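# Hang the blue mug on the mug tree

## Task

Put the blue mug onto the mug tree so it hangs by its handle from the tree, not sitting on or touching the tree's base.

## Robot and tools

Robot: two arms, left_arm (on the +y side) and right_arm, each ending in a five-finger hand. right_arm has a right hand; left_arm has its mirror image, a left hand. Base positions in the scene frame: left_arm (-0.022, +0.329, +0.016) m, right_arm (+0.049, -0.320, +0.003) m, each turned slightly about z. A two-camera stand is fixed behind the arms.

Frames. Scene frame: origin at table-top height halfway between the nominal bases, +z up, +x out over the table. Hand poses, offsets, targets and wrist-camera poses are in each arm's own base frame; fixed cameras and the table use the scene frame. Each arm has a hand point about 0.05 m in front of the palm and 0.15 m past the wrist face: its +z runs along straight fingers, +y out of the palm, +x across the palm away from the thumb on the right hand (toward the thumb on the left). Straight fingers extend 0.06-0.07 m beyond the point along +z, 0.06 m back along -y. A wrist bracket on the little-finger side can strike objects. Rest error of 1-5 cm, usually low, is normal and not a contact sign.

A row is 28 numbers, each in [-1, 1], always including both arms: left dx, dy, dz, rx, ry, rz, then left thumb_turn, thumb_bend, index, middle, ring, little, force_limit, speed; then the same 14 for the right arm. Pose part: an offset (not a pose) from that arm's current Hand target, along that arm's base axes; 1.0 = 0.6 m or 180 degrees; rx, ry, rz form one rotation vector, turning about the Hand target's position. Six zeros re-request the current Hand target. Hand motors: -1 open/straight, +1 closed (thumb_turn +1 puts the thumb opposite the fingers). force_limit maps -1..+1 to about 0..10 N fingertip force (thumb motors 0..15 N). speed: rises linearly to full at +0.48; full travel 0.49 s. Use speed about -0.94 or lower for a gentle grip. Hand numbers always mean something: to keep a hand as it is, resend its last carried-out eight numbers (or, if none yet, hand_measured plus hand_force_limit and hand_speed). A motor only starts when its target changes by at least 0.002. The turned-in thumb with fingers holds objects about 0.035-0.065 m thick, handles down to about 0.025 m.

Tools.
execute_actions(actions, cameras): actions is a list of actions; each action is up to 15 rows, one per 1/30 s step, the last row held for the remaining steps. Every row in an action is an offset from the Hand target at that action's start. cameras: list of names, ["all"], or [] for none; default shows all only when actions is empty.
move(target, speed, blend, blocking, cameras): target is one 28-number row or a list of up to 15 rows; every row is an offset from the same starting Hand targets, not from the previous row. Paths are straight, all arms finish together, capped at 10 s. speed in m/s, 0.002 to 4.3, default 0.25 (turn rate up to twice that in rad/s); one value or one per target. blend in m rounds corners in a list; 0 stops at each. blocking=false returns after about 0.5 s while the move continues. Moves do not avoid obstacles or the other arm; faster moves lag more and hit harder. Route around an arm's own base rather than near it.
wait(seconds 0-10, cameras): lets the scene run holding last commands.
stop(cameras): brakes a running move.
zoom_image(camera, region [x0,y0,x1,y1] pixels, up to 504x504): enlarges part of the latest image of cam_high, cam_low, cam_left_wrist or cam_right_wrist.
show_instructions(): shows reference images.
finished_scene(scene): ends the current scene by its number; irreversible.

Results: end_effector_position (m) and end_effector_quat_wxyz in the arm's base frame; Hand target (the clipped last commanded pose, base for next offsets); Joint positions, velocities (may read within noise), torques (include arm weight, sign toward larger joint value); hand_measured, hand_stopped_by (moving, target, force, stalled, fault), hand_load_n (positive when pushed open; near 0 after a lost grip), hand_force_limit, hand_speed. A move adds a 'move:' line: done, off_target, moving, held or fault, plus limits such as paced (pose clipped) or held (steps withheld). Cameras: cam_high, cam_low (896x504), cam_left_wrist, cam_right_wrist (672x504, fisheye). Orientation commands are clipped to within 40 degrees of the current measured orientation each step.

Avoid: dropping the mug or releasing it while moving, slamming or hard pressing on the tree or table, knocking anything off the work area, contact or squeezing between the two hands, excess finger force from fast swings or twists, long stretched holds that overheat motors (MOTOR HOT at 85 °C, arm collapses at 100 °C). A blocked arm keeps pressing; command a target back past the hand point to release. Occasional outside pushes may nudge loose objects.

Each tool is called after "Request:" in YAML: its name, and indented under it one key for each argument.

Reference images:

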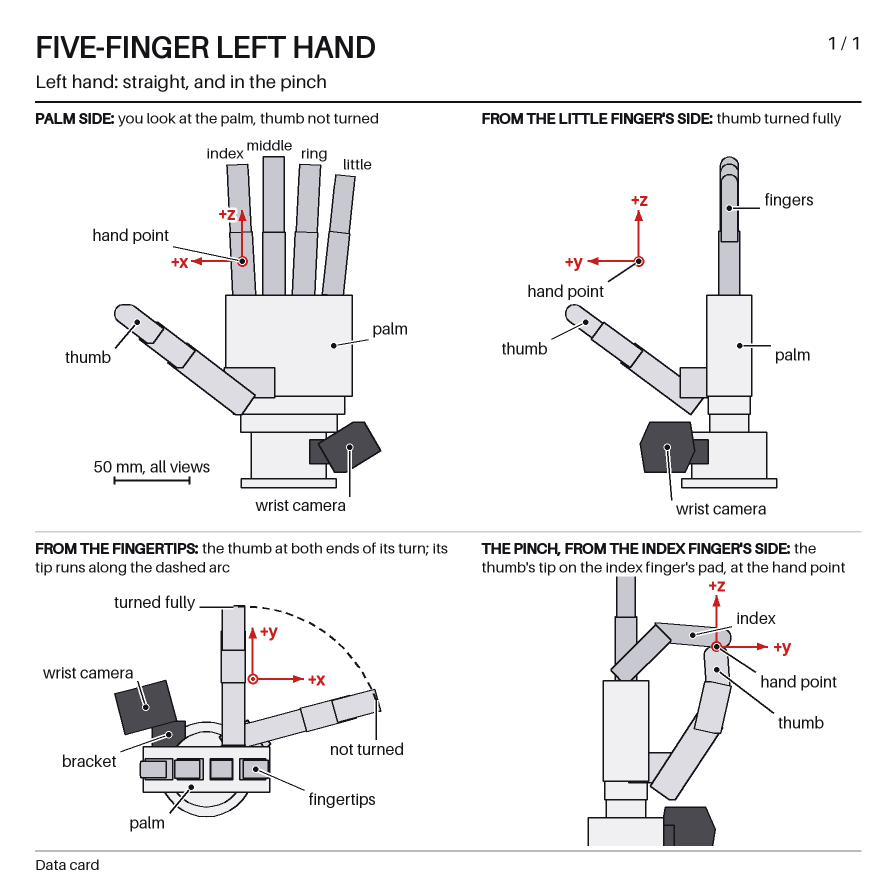

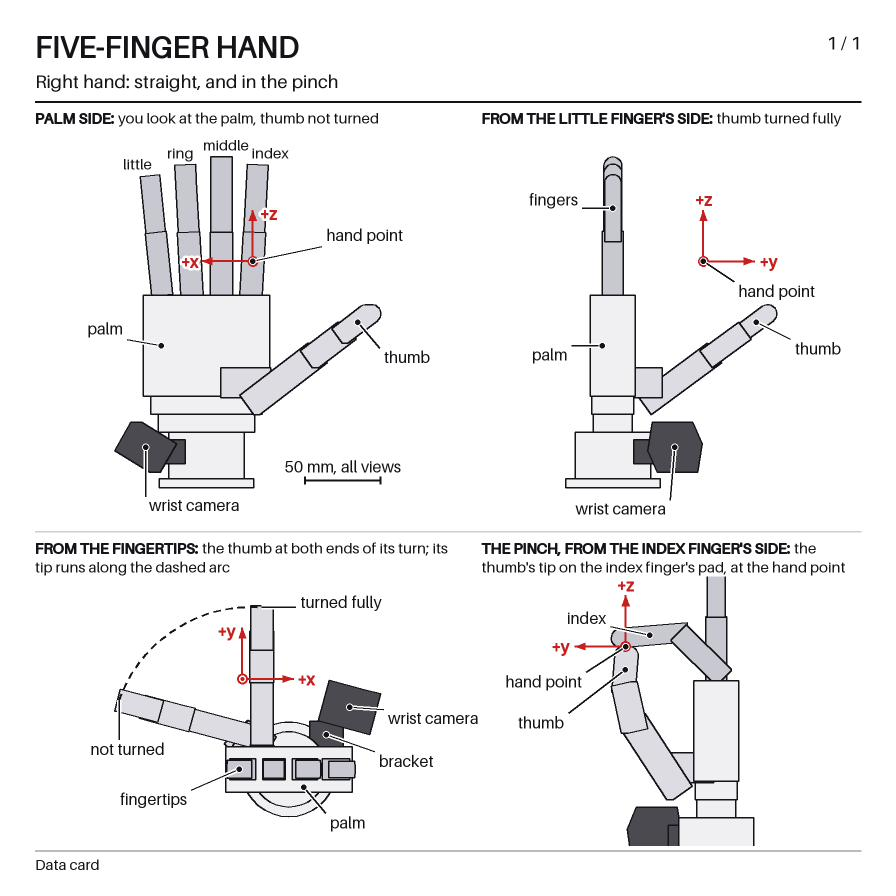

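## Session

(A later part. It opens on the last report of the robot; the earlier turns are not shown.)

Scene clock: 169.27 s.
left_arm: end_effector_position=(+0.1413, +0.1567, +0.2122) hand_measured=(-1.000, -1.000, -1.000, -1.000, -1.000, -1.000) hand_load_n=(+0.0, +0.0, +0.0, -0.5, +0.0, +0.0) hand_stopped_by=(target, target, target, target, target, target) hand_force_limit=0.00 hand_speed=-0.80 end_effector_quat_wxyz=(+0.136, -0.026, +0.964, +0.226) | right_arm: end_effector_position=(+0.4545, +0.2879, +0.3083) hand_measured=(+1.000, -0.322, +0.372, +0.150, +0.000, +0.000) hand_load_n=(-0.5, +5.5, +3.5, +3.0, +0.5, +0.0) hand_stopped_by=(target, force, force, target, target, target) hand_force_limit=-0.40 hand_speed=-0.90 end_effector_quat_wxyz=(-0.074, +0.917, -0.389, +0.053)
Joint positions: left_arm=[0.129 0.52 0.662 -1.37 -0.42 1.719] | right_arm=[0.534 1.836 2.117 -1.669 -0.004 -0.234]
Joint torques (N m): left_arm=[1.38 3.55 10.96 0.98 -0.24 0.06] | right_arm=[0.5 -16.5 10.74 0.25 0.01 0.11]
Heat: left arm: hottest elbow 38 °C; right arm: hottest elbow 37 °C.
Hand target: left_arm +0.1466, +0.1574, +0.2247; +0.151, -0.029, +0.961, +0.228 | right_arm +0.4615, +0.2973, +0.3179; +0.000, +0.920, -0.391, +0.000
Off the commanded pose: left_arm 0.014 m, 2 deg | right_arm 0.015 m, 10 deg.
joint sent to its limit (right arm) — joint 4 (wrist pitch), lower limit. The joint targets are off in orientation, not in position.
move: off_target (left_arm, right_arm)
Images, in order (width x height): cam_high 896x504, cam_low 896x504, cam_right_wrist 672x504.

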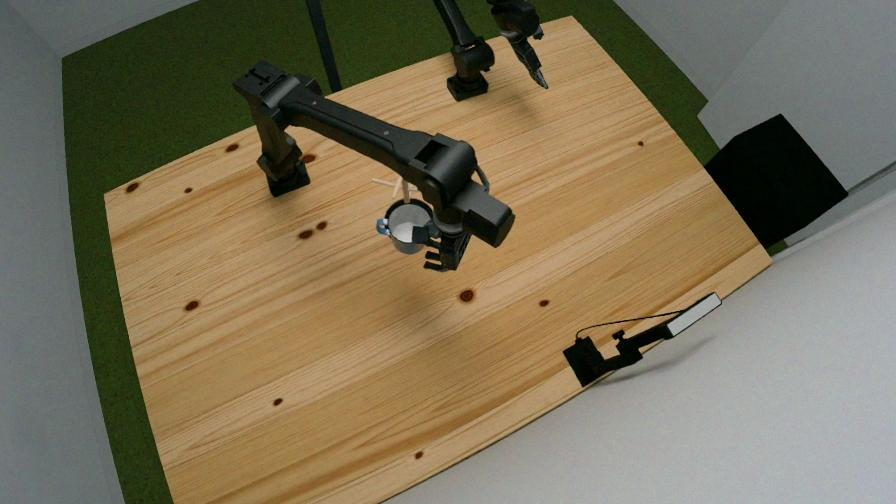

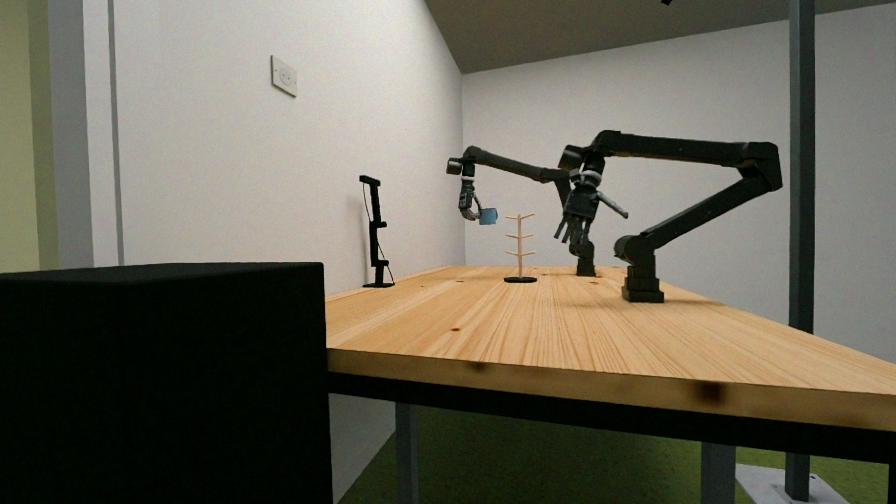

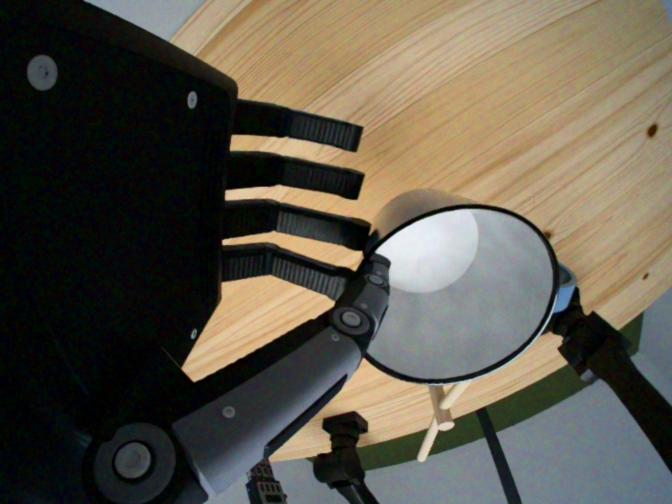

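Request:
move:
  target: [0,0,0,0,0,0,-1,-1,-1,-1,-1,-1,0,-0.8,-0.0635,0.0547,0,0,0,0,1,0.2,0.5,0.15,0,0,-0.4,-0.9]
  speed: 0.06
  cameras: ["cam_high","cam_low","cam_right_wrist"]

Request:
zoom_image:
  camera: "cam_high"
  region: [355, 160, 425, 240]

Request:
zoom_image:
  camera: "cam_low"
  region: [465, 190, 545, 240]

Scene clock: 178.60 s.
left_arm: end_effector_position=(+0.1413, +0.1567, +0.2122) hand_measured=(-1.000, -1.000, -1.000, -1.000, -1.000, -1.000) hand_load_n=(+0.0, +0.0, +0.0, +0.0, +0.0, +0.0) hand_stopped_by=(target, target, target, target, target, target) hand_force_limit=0.00 hand_speed=-0.80 end_effector_quat_wxyz=(+0.136, -0.026, +0.964, +0.226) | right_arm: end_effector_position=(+0.4311, +0.3246, +0.3086) hand_measured=(+1.000, -0.322, +0.372, +0.150, +0.000, +0.000) hand_load_n=(-0.5, +5.0, +3.5, +3.0, +0.0, +0.0) hand_stopped_by=(target, force, force, target, target, target) hand_force_limit=-0.40 hand_speed=-0.90 end_effector_quat_wxyz=(-0.078, +0.915, -0.393, +0.047)
Joint positions: left_arm=[0.129 0.52 0.662 -1.37 -0.42 1.719] | right_arm=[0.605 1.836 2.117 -1.669 -0.004 -0.155]
Joint torques (N m): left_arm=[1.55 2.9 11.17 1.03 -0.3 0] | right_arm=[1.32 -19.19 7.49 0.27 -0.04 0.09]
Heat: left arm: hottest elbow 38 °C; right arm: hottest elbow 38 °C.
Hand target: left_arm +0.1466, +0.1574, +0.2247; +0.151, -0.029, +0.961, +0.228 | right_arm +0.4233, +0.3302, +0.3179; +0.000, +0.920, -0.391, +0.000
Off the commanded pose: left_arm 0.014 m, 2 deg | right_arm 0.013 m, 10 deg.
joint sent to its limit (right arm) — joint 4 (wrist pitch), lower limit. The joint targets are off in orientation, not in position.
move: off_target (left_arm, right_arm)
Images, in order (width x height): cam_high 896x504, cam_low 896x504, cam_right_wrist 672x504.

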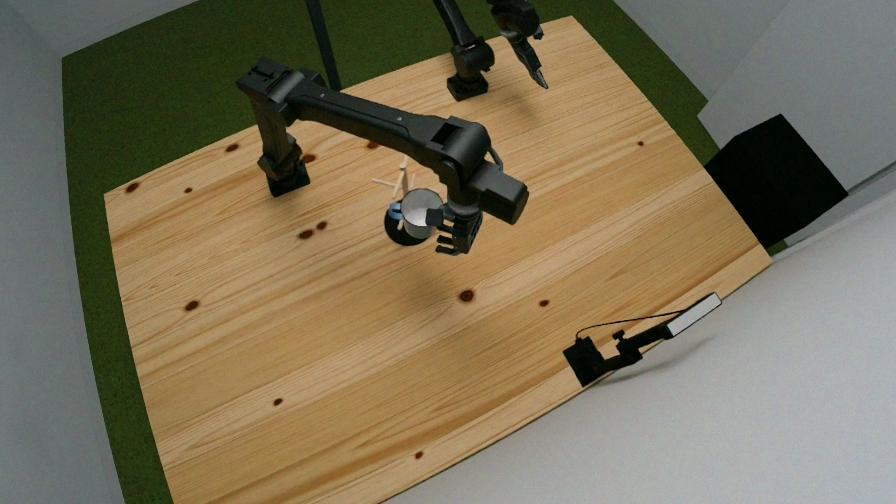

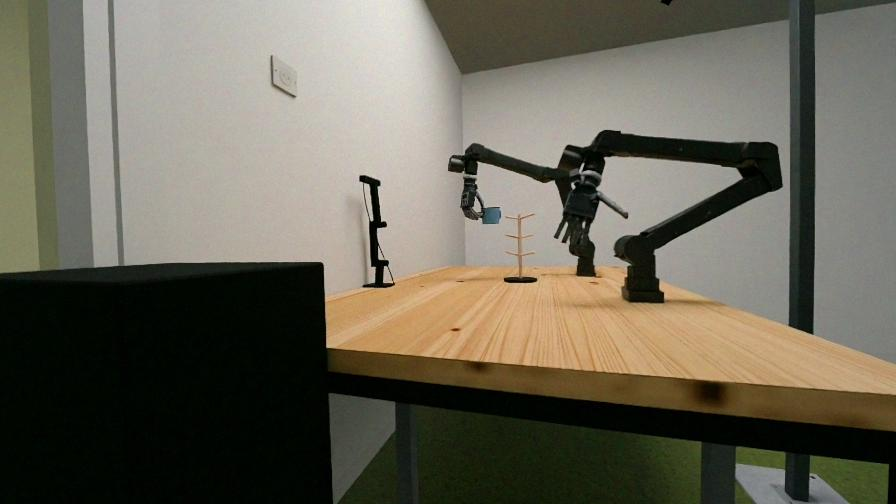

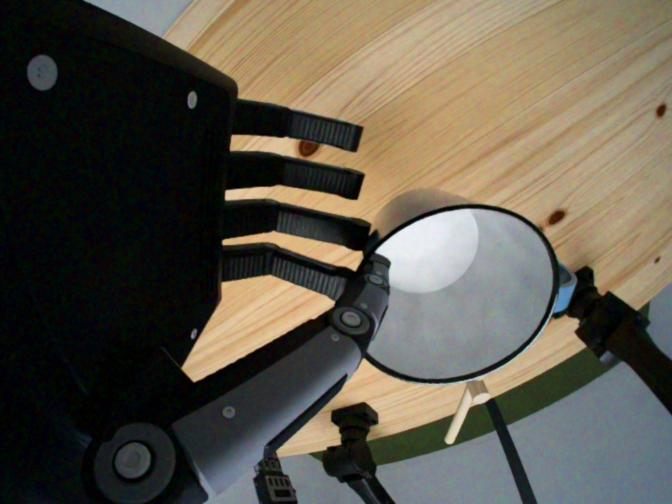

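Scaled by 6.300 from the camera's 896x504 image, which has a finer 1280x720 frame.

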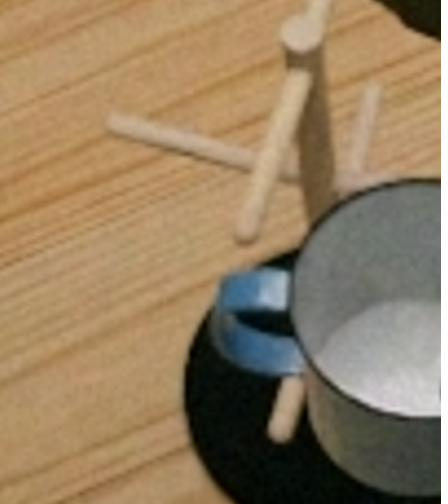

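Scaled by 6.300 from the camera's 896x504 image, which has a finer 1280x720 frame.

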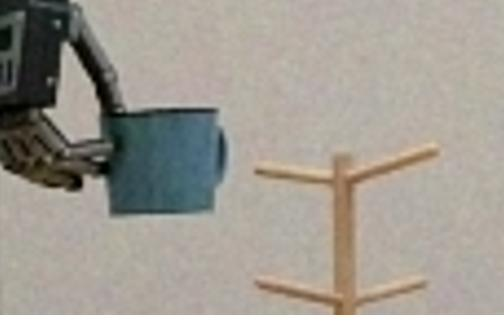

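Request:
move:
  target: [0,0,0,0,0,0,-1,-1,-1,-1,-1,-1,0,-0.8,-0.0267,-0.02,0,0,0,0,1,0.2,0.5,0.15,0,0,-0.4,-0.9]
  speed: 0.06
  cameras: ["cam_high","cam_low"]

Request:
zoom_image:
  camera: "cam_high"
  region: [355, 160, 425, 240]

Request:
zoom_image:
  camera: "cam_low"
  region: [465, 190, 545, 240]

Scene clock: 184.33 s.
left_arm: end_effector_position=(+0.1413, +0.1567, +0.2122) hand_measured=(-1.000, -1.000, -1.000, -1.000, -1.000, -1.000) hand_load_n=(+0.0, +0.0, +0.0, +0.5, +0.0, +0.0) hand_stopped_by=(target, target, target, target, target, target) hand_force_limit=0.00 hand_speed=-0.80 end_effector_quat_wxyz=(+0.136, -0.026, +0.964, +0.226) | right_arm: end_effector_position=(+0.4168, +0.3148, +0.3086) hand_measured=(+1.000, -0.322, +0.372, +0.150, +0.000, +0.000) hand_load_n=(-0.5, +5.0, +3.5, +3.0, +0.0, +0.0) hand_stopped_by=(target, force, force, target, target, target) hand_force_limit=-0.40 hand_speed=-0.90 end_effector_quat_wxyz=(-0.071, +0.916, -0.393, +0.042)
Joint positions: left_arm=[0.129 0.52 0.662 -1.37 -0.42 1.719] | right_arm=[0.605 1.796 2.058 -1.669 -0.004 -0.154]
Joint torques (N m): left_arm=[1.49 3.31 11.1 0.9 -0.32 -0.03] | right_arm=[1.14 -19.02 6.99 0.21 0 0.1]
Heat: left arm: hottest elbow 38 °C; right arm: hottest elbow 38 °C.
Hand target: left_arm +0.1466, +0.1574, +0.2247; +0.151, -0.029, +0.961, +0.228 | right_arm +0.4073, +0.3182, +0.3180; +0.000, +0.920, -0.391, +0.000
Off the commanded pose: left_arm 0.014 m, 2 deg | right_arm 0.014 m, 9 deg.
joint sent to its limit (right arm) — joint 4 (wrist pitch), lower limit. The joint targets are off in orientation, not in position.
move: off_target (left_arm, right_arm)
Images, in order (width x height): cam_high 896x504, cam_low 896x504.

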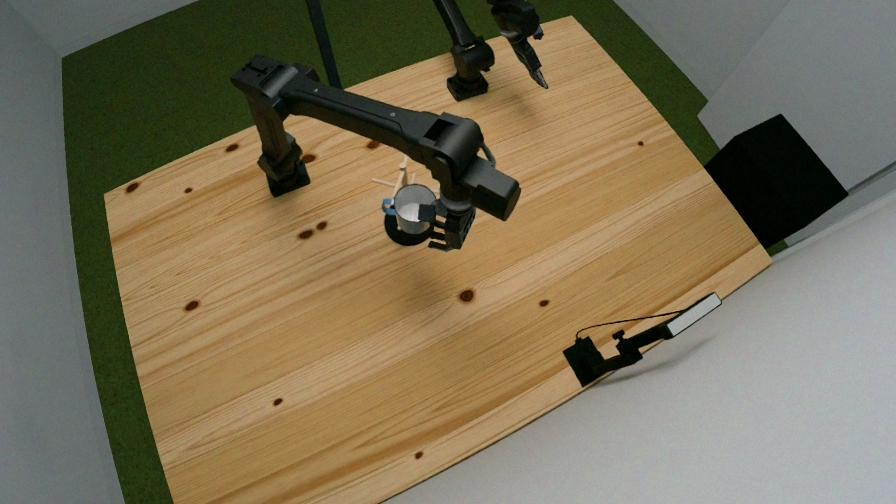

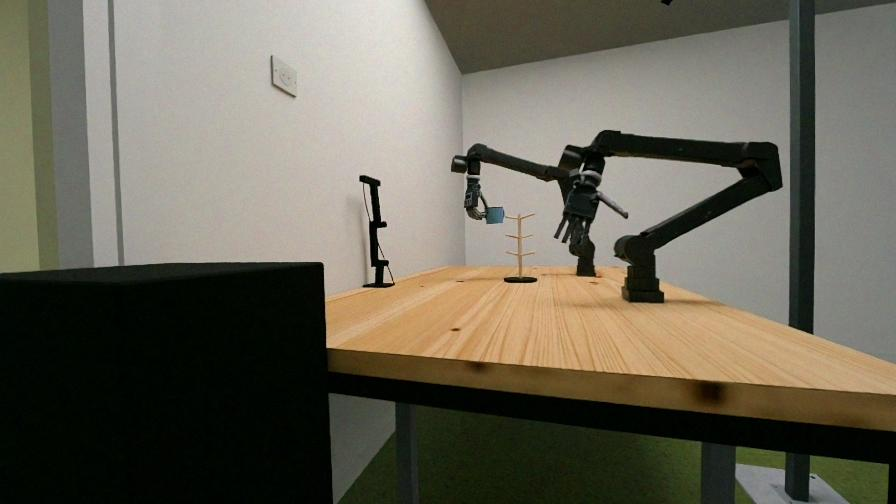

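Scaled by 6.300 from the camera's 896x504 image, which has a finer 1280x720 frame.

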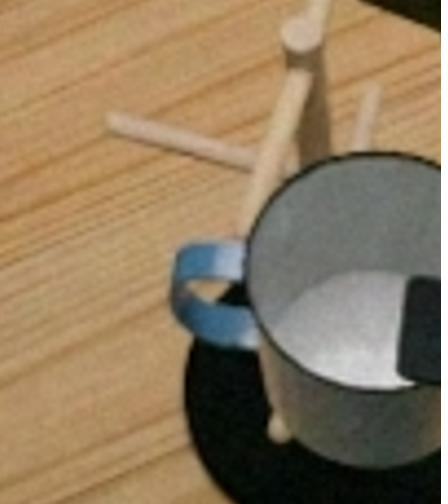

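Scaled by 6.300 from the camera's 896x504 image, which has a finer 1280x720 frame.

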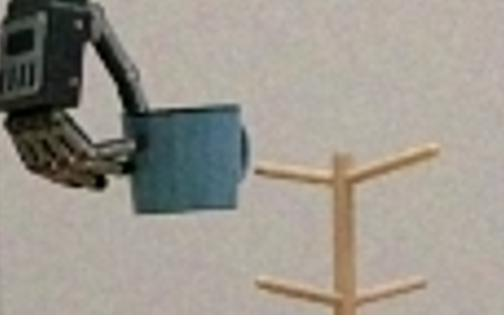

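Request:
move:
  target: [0,0,0,0,0,0,-1,-1,-1,-1,-1,-1,0,-0.8,0,0,-0.035,0,0,0,1,0.2,0.5,0.15,0,0,-0.4,-0.9]
  speed: 0.06
  cameras: ["cam_high","cam_low"]

Request:
zoom_image:
  camera: "cam_high"
  region: [355, 160, 425, 240]

Request:
zoom_image:
  camera: "cam_low"
  region: [485, 195, 535, 235]

Scene clock: 189.47 s.
left_arm: end_effector_position=(+0.1413, +0.1567, +0.2122) hand_measured=(-1.000, -1.000, -1.000, -1.000, -1.000, -1.000) hand_load_n=(+0.0, +0.0, +0.0, +0.0, +0.0, +0.0) hand_stopped_by=(target, target, target, target, target, target) hand_force_limit=0.00 hand_speed=-0.80 end_effector_quat_wxyz=(+0.136, -0.026, +0.964, +0.226) | right_arm: end_effector_position=(+0.4131, +0.3122, +0.2998) hand_measured=(+1.000, -0.322, +0.372, +0.150, +0.000, +0.000) hand_load_n=(-0.5, +5.0, +3.5, +3.0, +0.0, +0.0) hand_stopped_by=(target, force, force, target, target, target) hand_force_limit=-0.40 hand_speed=-0.90 end_effector_quat_wxyz=(-0.060, +0.917, -0.394, +0.035)
Joint positions: left_arm=[0.129 0.52 0.662 -1.37 -0.42 1.719] | right_arm=[0.605 1.796 2.033 -1.669 -0.004 -0.154]
Joint torques (N m): left_arm=[1.67 2.08 11.06 1.1 -0.23 0.04] | right_arm=[1.32 -16.85 6.99 0.18 0.08 0.09]
Heat: left arm: hottest elbow 38 °C; right arm: hottest elbow 37 °C.
Hand target: left_arm +0.1466, +0.1574, +0.2247; +0.151, -0.029, +0.961, +0.228 | right_arm +0.4073, +0.3182, +0.2969; +0.000, +0.920, -0.391, +0.000
Off the commanded pose: left_arm 0.014 m, 2 deg | right_arm 0.009 m, 8 deg.
joint sent to its limit (right arm) — joint 4 (wrist pitch), lower limit. The joint targets are off in orientation, not in position.
move: off_target (left_arm, right_arm)
Images, in order (width x height): cam_high 896x504, cam_low 896x504.

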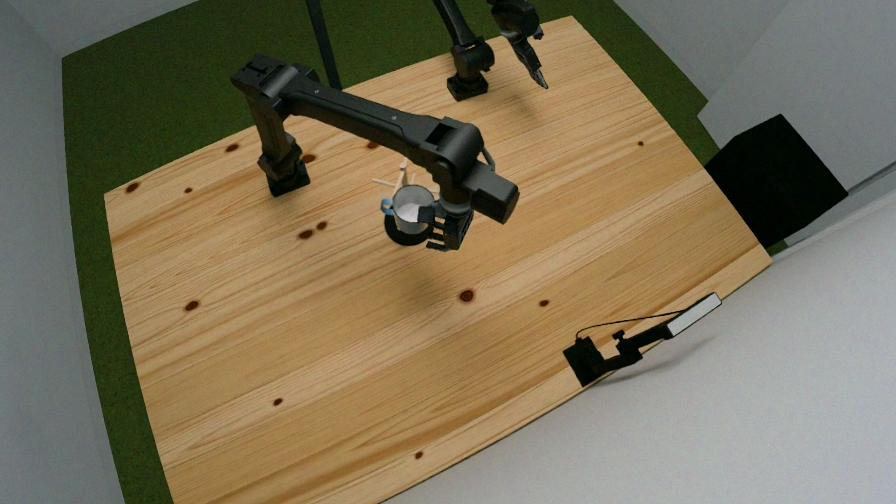

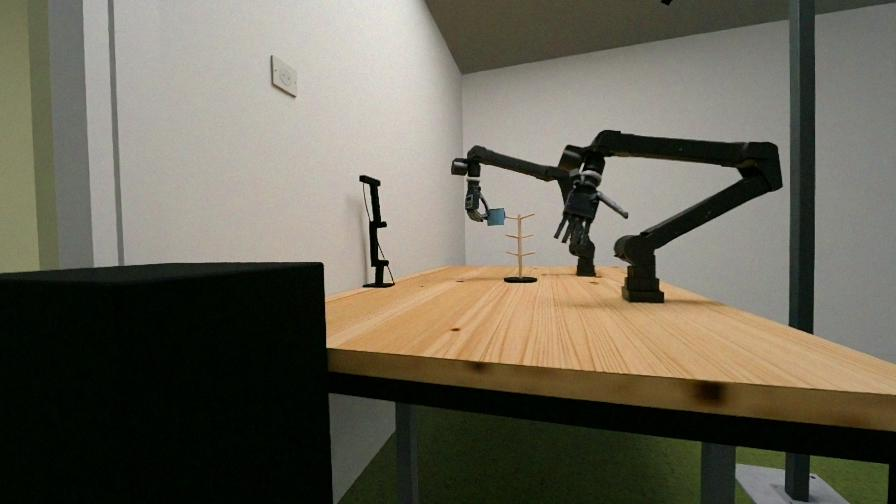

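Scaled by 6.300 from the camera's 896x504 image, which has a finer 1280x720 frame.

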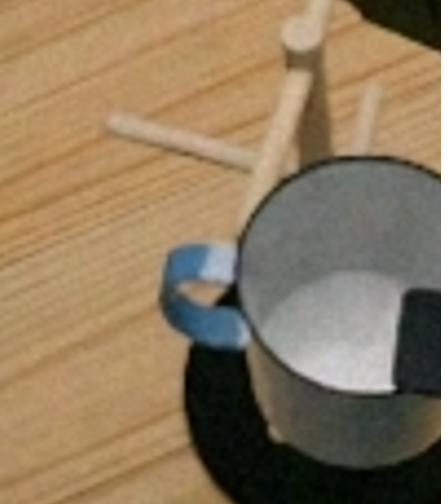

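Scaled by 10.080 from the camera's 896x504 image, which has a finer 1280x720 frame.

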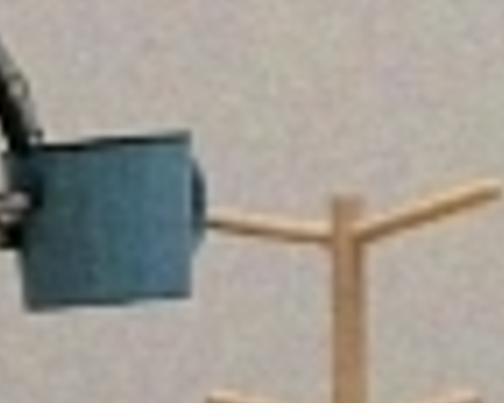

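Request:
move:
  target: [0,0,0,0,0,0,-1,-1,-1,-1,-1,-1,0,-0.8,0.02,0.015,-0.0142,0,0,0,1,0.2,0.5,0.15,0,0,-0.4,-0.9]
  speed: 0.06
  cameras: ["cam_high","cam_low"]

Request:
zoom_image:
  camera: "cam_high"
  region: [355, 160, 425, 240]

Request:
zoom_image:
  camera: "cam_low"
  region: [485, 195, 535, 235]

Scene clock: 196.83 s.
left_arm: end_effector_position=(+0.1413, +0.1567, +0.2122) hand_measured=(-1.000, -1.000, -1.000, -1.000, -1.000, -1.000) hand_load_n=(+0.0, +0.0, +0.0, +0.0, +0.0, +0.0) hand_stopped_by=(target, target, target, target, target, target) hand_force_limit=0.00 hand_speed=-0.80 end_effector_quat_wxyz=(+0.136, -0.026, +0.964, +0.226) | right_arm: end_effector_position=(+0.4172, +0.3151, +0.2843) hand_measured=(+1.000, -0.322, +0.372, +0.150, +0.000, +0.000) hand_load_n=(-0.5, +5.5, +3.5, +3.5, +0.0, +0.0) hand_stopped_by=(target, force, force, target, target, target) hand_force_limit=-0.40 hand_speed=-0.90 end_effector_quat_wxyz=(-0.047, +0.917, -0.394, +0.027)
Joint positions: left_arm=[0.129 0.52 0.662 -1.37 -0.42 1.719] | right_arm=[0.605 1.827 2.033 -1.669 -0.004 -0.154]
Joint torques (N m): left_arm=[1.49 2.9 11.07 1.03 -0.26 -0.01] | right_arm=[1.38 -16.32 9.76 0.12 0.07 0.1]
Heat: left arm: hottest elbow 38 °C; right arm: hottest elbow 37 °C.
Hand target: left_arm +0.1466, +0.1574, +0.2247; +0.151, -0.029, +0.961, +0.228 | right_arm +0.4193, +0.3272, +0.2884; +0.000, +0.920, -0.391, +0.000
Off the commanded pose: left_arm 0.014 m, 2 deg | right_arm 0.013 m, 6 deg.
joint sent to its limit (right arm) — joint 4 (wrist pitch), lower limit. The joint targets are off in orientation, not in position.
move: off_target (left_arm, right_arm)
Images, in order (width x height): cam_high 896x504, cam_low 896x504.

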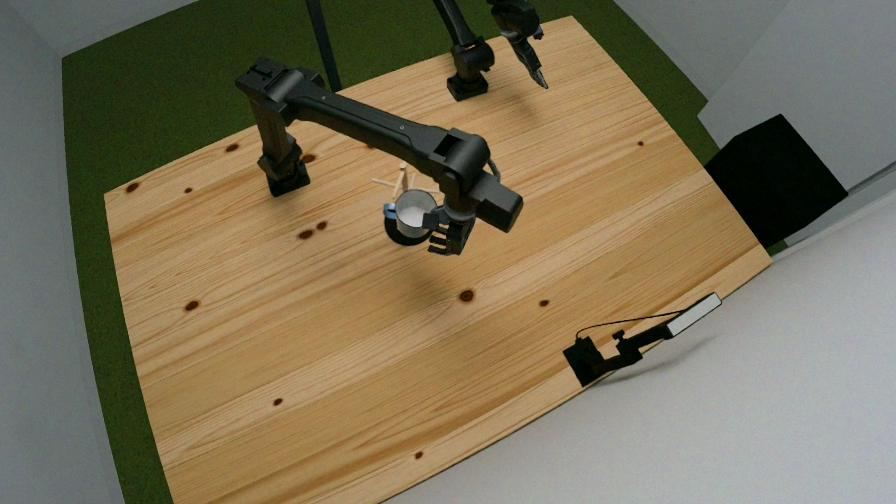

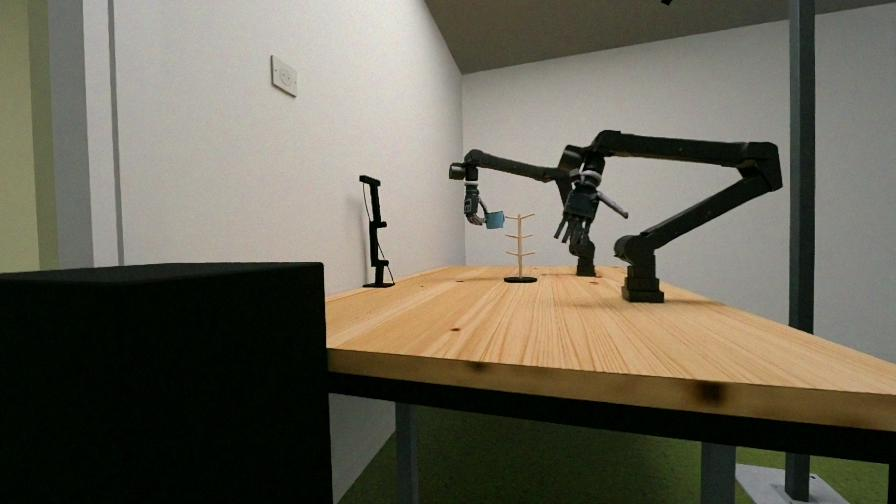

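Scaled by 6.300 from the camera's 896x504 image, which has a finer 1280x720 frame.

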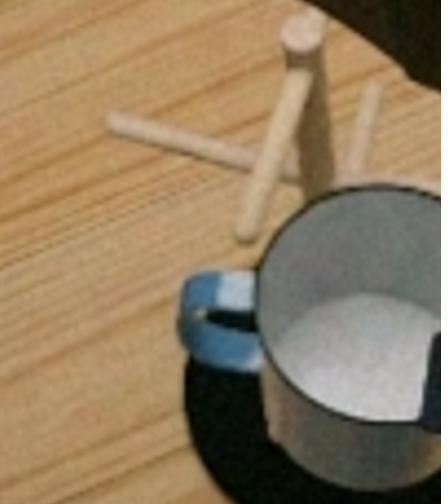

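Scaled by 10.080 from the camera's 896x504 image, which has a finer 1280x720 frame.

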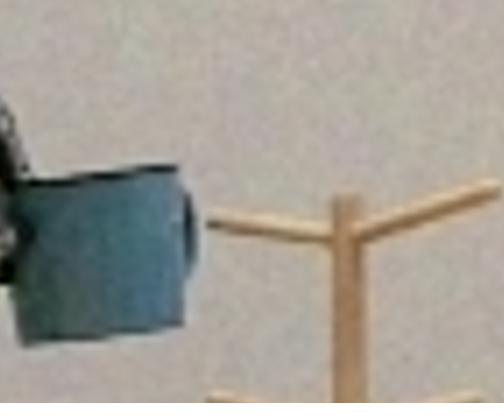

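Request:
move:
  target: [0,0,0,0,0,0,-1,-1,-1,-1,-1,-1,0,-0.8,-0.0267,-0.02,0,0,0,0,1,0.2,0.5,0.15,0,0,-0.4,-0.9]
  speed: 0.06

Scene clock: 204.07 s.
left_arm: end_effector_position=(+0.1413, +0.1567, +0.2122) hand_measured=(-1.000, -1.000, -1.000, -1.000, -1.000, -1.000) hand_load_n=(+0.0, +0.0, +0.0, +0.0, +0.0, +0.0) hand_stopped_by=(target, target, target, target, target, target) hand_force_limit=0.00 hand_speed=-0.80 end_effector_quat_wxyz=(+0.136, -0.026, +0.964, +0.226) | right_arm: end_effector_position=(+0.4121, +0.3115, +0.2795) hand_measured=(+1.000, -0.322, +0.372, +0.150, +0.000, +0.000) hand_load_n=(-0.5, +5.0, +3.5, +3.5, +0.0, +0.0) hand_stopped_by=(target, force, force, target, target, target) hand_force_limit=-0.40 hand_speed=-0.90 end_effector_quat_wxyz=(-0.039, +0.918, -0.394, +0.022)
Joint positions: left_arm=[0.129 0.52 0.662 -1.37 -0.42 1.719] | right_arm=[0.605 1.819 2.007 -1.669 -0.004 -0.154]
Joint torques (N m): left_arm=[2.08 2.49 11.06 0.81 -0.28 0.03] | right_arm=[1.38 -19.37 6.97 0.06 0.1 0.09]
Heat: left arm: hottest elbow 38 °C; right arm: hottest elbow 37 °C.
Hand target: left_arm +0.1466, +0.1574, +0.2247; +0.151, -0.029, +0.961, +0.228 | right_arm +0.4033, +0.3152, +0.2885; +0.000, +0.920, -0.391, +0.000
Off the commanded pose: left_arm 0.014 m, 2 deg | right_arm 0.013 m, 5 deg.
joint sent to its limit (right arm) — joint 4 (wrist pitch), lower limit. The joint targets are off in orientation, not in position.
move: off_target (left_arm, right_arm)

Request:
move:
  target: [0,0,0,0,0,0,-1,-1,-1,-1,-1,-1,0,-0.8,-0.003,-0.0022,0.0083,0,0,0,1,0.2,0.5,0.15,0,0,-0.4,-0.9]
  speed: 0.06
  cameras: ["cam_high","cam_low"]

Request:
zoom_image:
  camera: "cam_high"
  region: [355, 160, 425, 240]

Request:
zoom_image:
  camera: "cam_low"
  region: [485, 195, 535, 235]

Scene clock: 207.70 s.
left_arm: end_effector_position=(+0.1413, +0.1567, +0.2122) hand_measured=(-1.000, -1.000, -1.000, -1.000, -1.000, -1.000) hand_load_n=(+0.0, +0.0, +0.0, +0.0, +0.0, +0.0) hand_stopped_by=(target, target, target, target, target, target) hand_force_limit=0.00 hand_speed=-0.80 end_effector_quat_wxyz=(+0.136, -0.026, +0.964, +0.226) | right_arm: end_effector_position=(+0.4108, +0.3106, +0.2847) hand_measured=(+1.000, -0.322, +0.372, +0.150, +0.000, +0.000) hand_load_n=(-0.5, +5.0, +3.5, +3.0, +0.5, +0.0) hand_stopped_by=(target, force, force, target, target, target) hand_force_limit=-0.40 hand_speed=-0.90 end_effector_quat_wxyz=(-0.044, +0.918, -0.394, +0.025)
Joint positions: left_arm=[0.129 0.52 0.662 -1.37 -0.42 1.719] | right_arm=[0.605 1.809 2.007 -1.669 -0.004 -0.154]
Joint torques (N m): left_arm=[1.9 2.2 11.12 1.03 -0.25 0.04] | right_arm=[1.26 -19.25 6.82 0.1 0.08 0.09]
Heat: left arm: hottest elbow 38 °C; right arm: hottest elbow 37 °C.
Hand target: left_arm +0.1466, +0.1574, +0.2247; +0.151, -0.029, +0.961, +0.228 | right_arm +0.4015, +0.3139, +0.2934; +0.000, +0.920, -0.391, +0.000
Off the commanded pose: left_arm 0.014 m, 2 deg | right_arm 0.013 m, 6 deg.
joint sent to its limit (right arm) — joint 4 (wrist pitch), lower limit. The joint targets are off in orientation, not in position.
move: off_target (left_arm, right_arm)
Images, in order (width x height): cam_high 896x504, cam_low 896x504.

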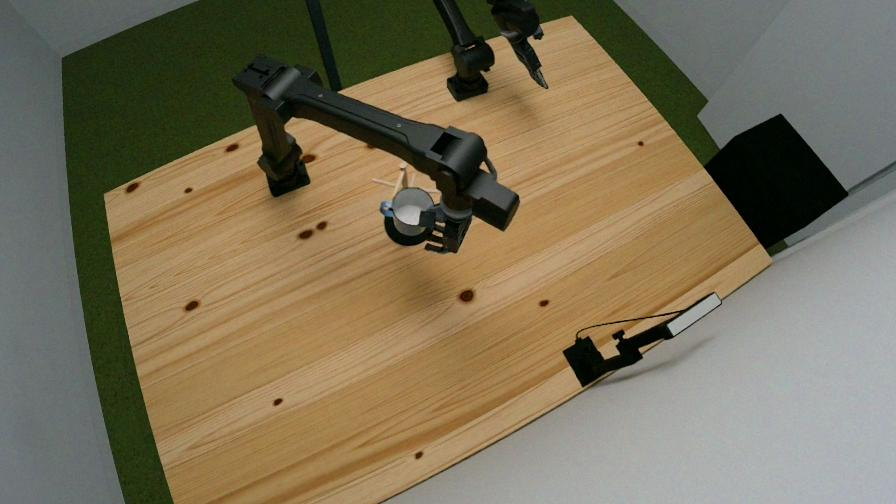

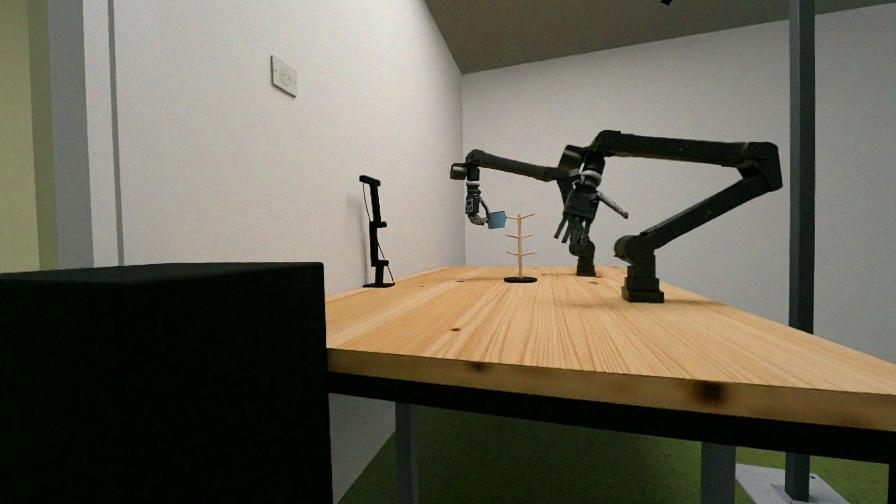

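Scaled by 6.300 from the camera's 896x504 image, which has a finer 1280x720 frame.

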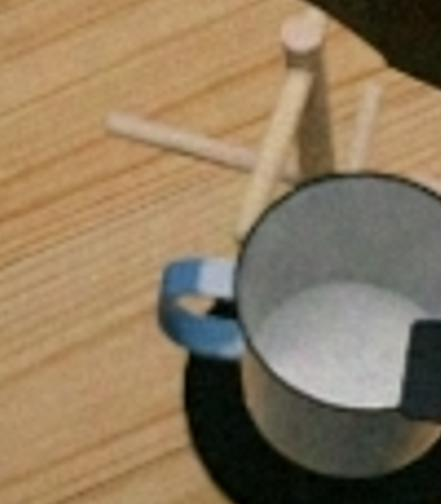

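Scaled by 10.080 from the camera's 896x504 image, which has a finer 1280x720 frame.

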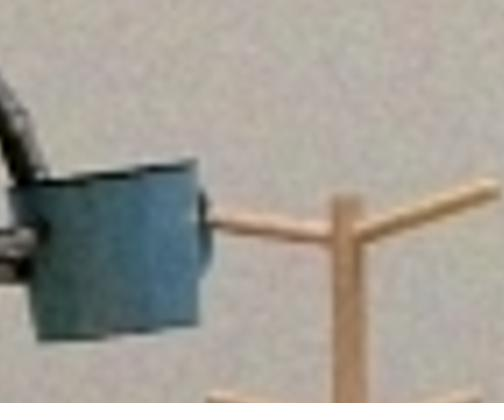

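Request:
move:
  target: [0,0,0,0,0,0,-1,-1,-1,-1,-1,-1,0,-0.8,-0.03,0.04,0,0,0,0,1,0.2,0.5,0.15,0,0,-0.4,-0.9]
  speed: 0.05
  cameras: ["cam_high","cam_low"]

Request:
zoom_image:
  camera: "cam_high"
  region: [355, 160, 425, 240]

Request:
zoom_image:
  camera: "cam_low"
  region: [485, 195, 535, 235]

Scene clock: 211.03 s.
left_arm: end_effector_position=(+0.1413, +0.1567, +0.2122) hand_measured=(-1.000, -1.000, -1.000, -1.000, -1.000, -1.000) hand_load_n=(+0.0, +0.0, +0.0, +0.0, +0.5, +0.0) hand_stopped_by=(target, target, target, target, target, target) hand_force_limit=0.00 hand_speed=-0.80 end_effector_quat_wxyz=(+0.136, -0.026, +0.964, +0.226) | right_arm: end_effector_position=(+0.3930, +0.3348, +0.2848) hand_measured=(+1.000, -0.322, +0.372, +0.150, +0.000, +0.000) hand_load_n=(-0.5, +5.0, +3.5, +3.0, +0.0, +0.0) hand_stopped_by=(target, force, force, target, target, target) hand_force_limit=-0.40 hand_speed=-0.90 end_effector_quat_wxyz=(-0.045, +0.918, -0.393, +0.023)
Joint positions: left_arm=[0.129 0.52 0.662 -1.37 -0.42 1.719] | right_arm=[0.658 1.809 2.007 -1.669 -0.004 -0.105]
Joint torques (N m): left_arm=[1.61 2.78 11.12 1.05 -0.28 0.05] | right_arm=[1.26 -19.31 6.84 0.1 0.06 0.11]
Heat: left arm: hottest elbow 38 °C; right arm: hottest elbow 36 °C.
Hand target: left_arm +0.1466, +0.1574, +0.2247; +0.151, -0.029, +0.961, +0.228 | right_arm +0.3835, +0.3379, +0.2934; +0.000, +0.920, -0.391, +0.000
Off the commanded pose: left_arm 0.014 m, 2 deg | right_arm 0.013 m, 6 deg.
joint sent to its limit (right arm) — joint 4 (wrist pitch), lower limit. The joint targets are off in orientation, not in position.
move: off_target (left_arm, right_arm)
Images, in order (width x height): cam_high 896x504, cam_low 896x504.

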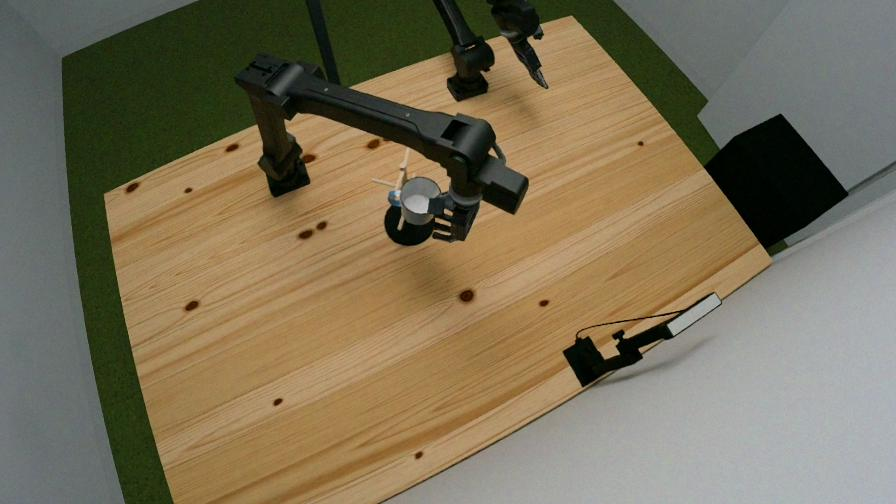

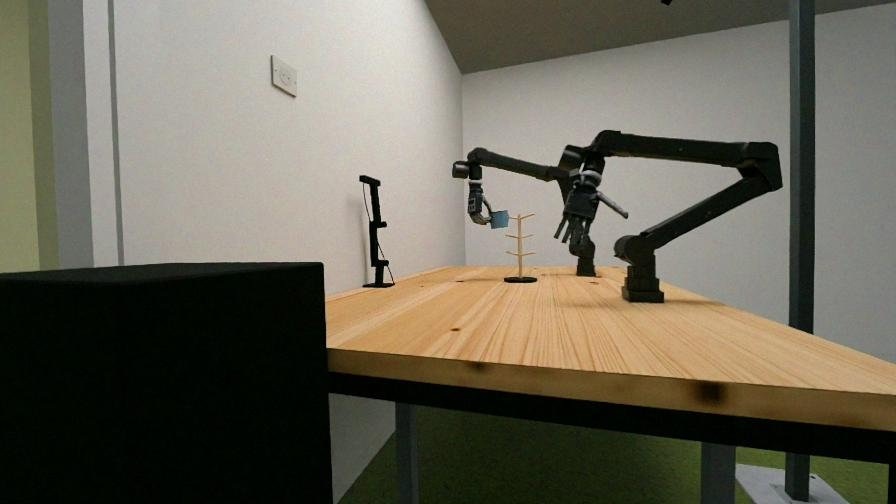

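Scaled by 6.300 from the camera's 896x504 image, which has a finer 1280x720 frame.

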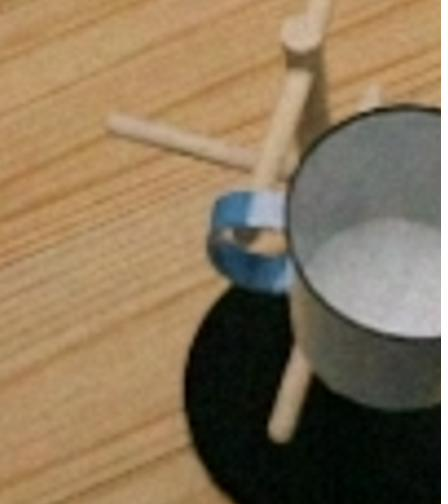

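Scaled by 10.080 from the camera's 896x504 image, which has a finer 1280x720 frame.

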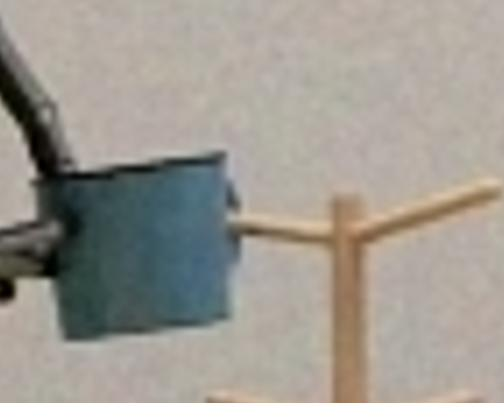

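Request:
move:
  target: [0,0,0,0,0,0,-1,-1,-1,-1,-1,-1,0,-0.8,-0.0355,0.0248,0,0,0,0,1,0.2,0.5,0.15,0,0,-0.4,-0.9]
  speed: 0.04
  cameras: ["cam_high","cam_low"]

Request:
zoom_image:
  camera: "cam_high"
  region: [355, 160, 425, 240]

Request:
zoom_image:
  camera: "cam_low"
  region: [485, 195, 535, 235]

Scene clock: 214.37 s.
left_arm: end_effector_position=(+0.1413, +0.1567, +0.2122) hand_measured=(-1.000, -1.000, -1.000, -1.000, -1.000, -1.000) hand_load_n=(+0.0, +0.0, +0.0, +0.0, +0.0, +0.0) hand_stopped_by=(target, target, target, target, target, target) hand_force_limit=0.00 hand_speed=-0.80 end_effector_quat_wxyz=(+0.136, -0.026, +0.964, +0.226) | right_arm: end_effector_position=(+0.3720, +0.3496, +0.2840) hand_measured=(+1.000, -0.322, +0.372, +0.150, +0.000, +0.000) hand_load_n=(-0.5, +5.5, +3.5, +3.0, +0.0, +0.0) hand_stopped_by=(target, force, force, target, target, target) hand_force_limit=-0.40 hand_speed=-0.90 end_effector_quat_wxyz=(-0.042, +0.918, -0.393, +0.018)
Joint positions: left_arm=[0.129 0.52 0.662 -1.37 -0.42 1.719] | right_arm=[0.7 1.794 1.983 -1.669 -0.004 -0.061]
Joint torques (N m): left_arm=[1.14 2.78 11.11 0.94 -0.27 -0.02] | right_arm=[1.38 -19.08 6.91 0.08 0.05 0.14]
Heat: left arm: hottest elbow 38 °C; right arm: hottest elbow 36 °C.
Hand target: left_arm +0.1466, +0.1574, +0.2247; +0.151, -0.029, +0.961, +0.228 | right_arm +0.3623, +0.3527, +0.2934; +0.000, +0.920, -0.391, +0.000
Off the commanded pose: left_arm 0.014 m, 2 deg | right_arm 0.014 m, 5 deg.
joint sent to its limit (right arm) — joint 4 (wrist pitch), lower limit. The joint targets are off in orientation, not in position.
move: off_target (left_arm, right_arm)
Images, in order (width x height): cam_high 896x504, cam_low 896x504.

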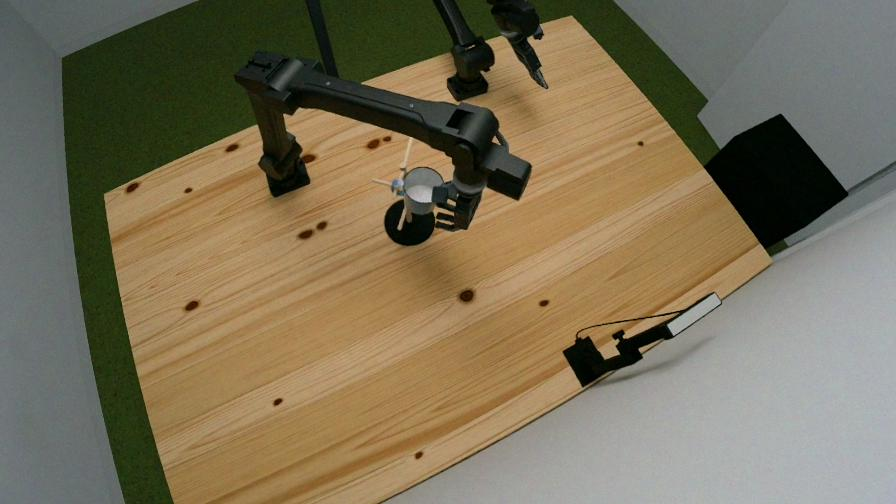

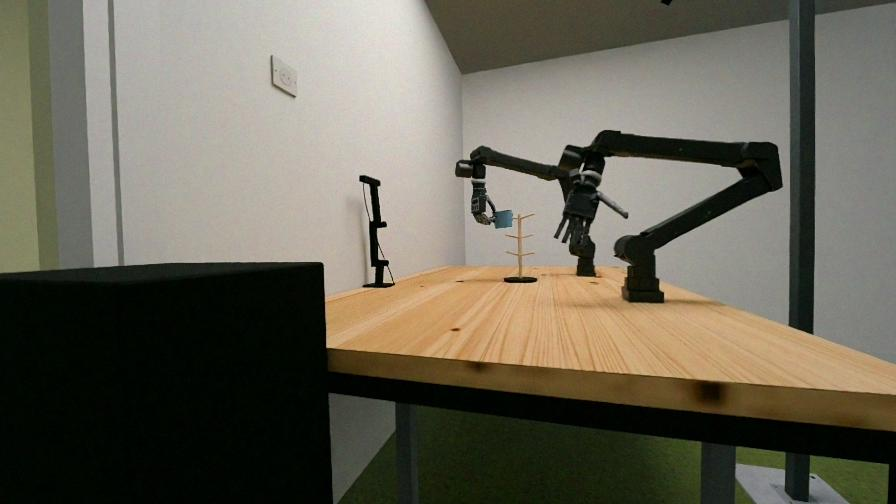

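Scaled by 6.300 from the camera's 896x504 image, which has a finer 1280x720 frame.

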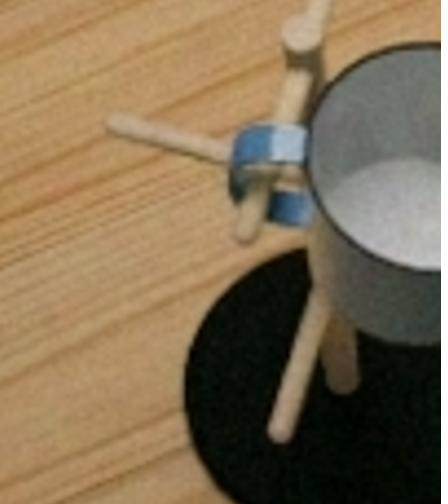

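Scaled by 10.080 from the camera's 896x504 image, which has a finer 1280x720 frame.

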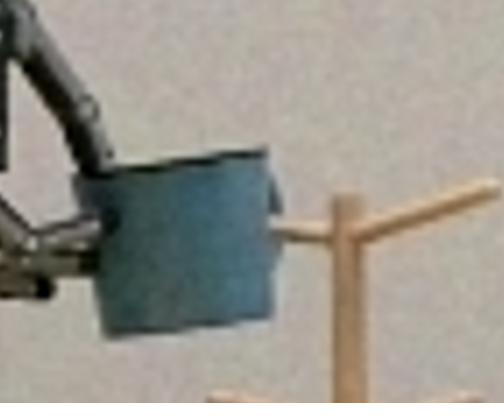

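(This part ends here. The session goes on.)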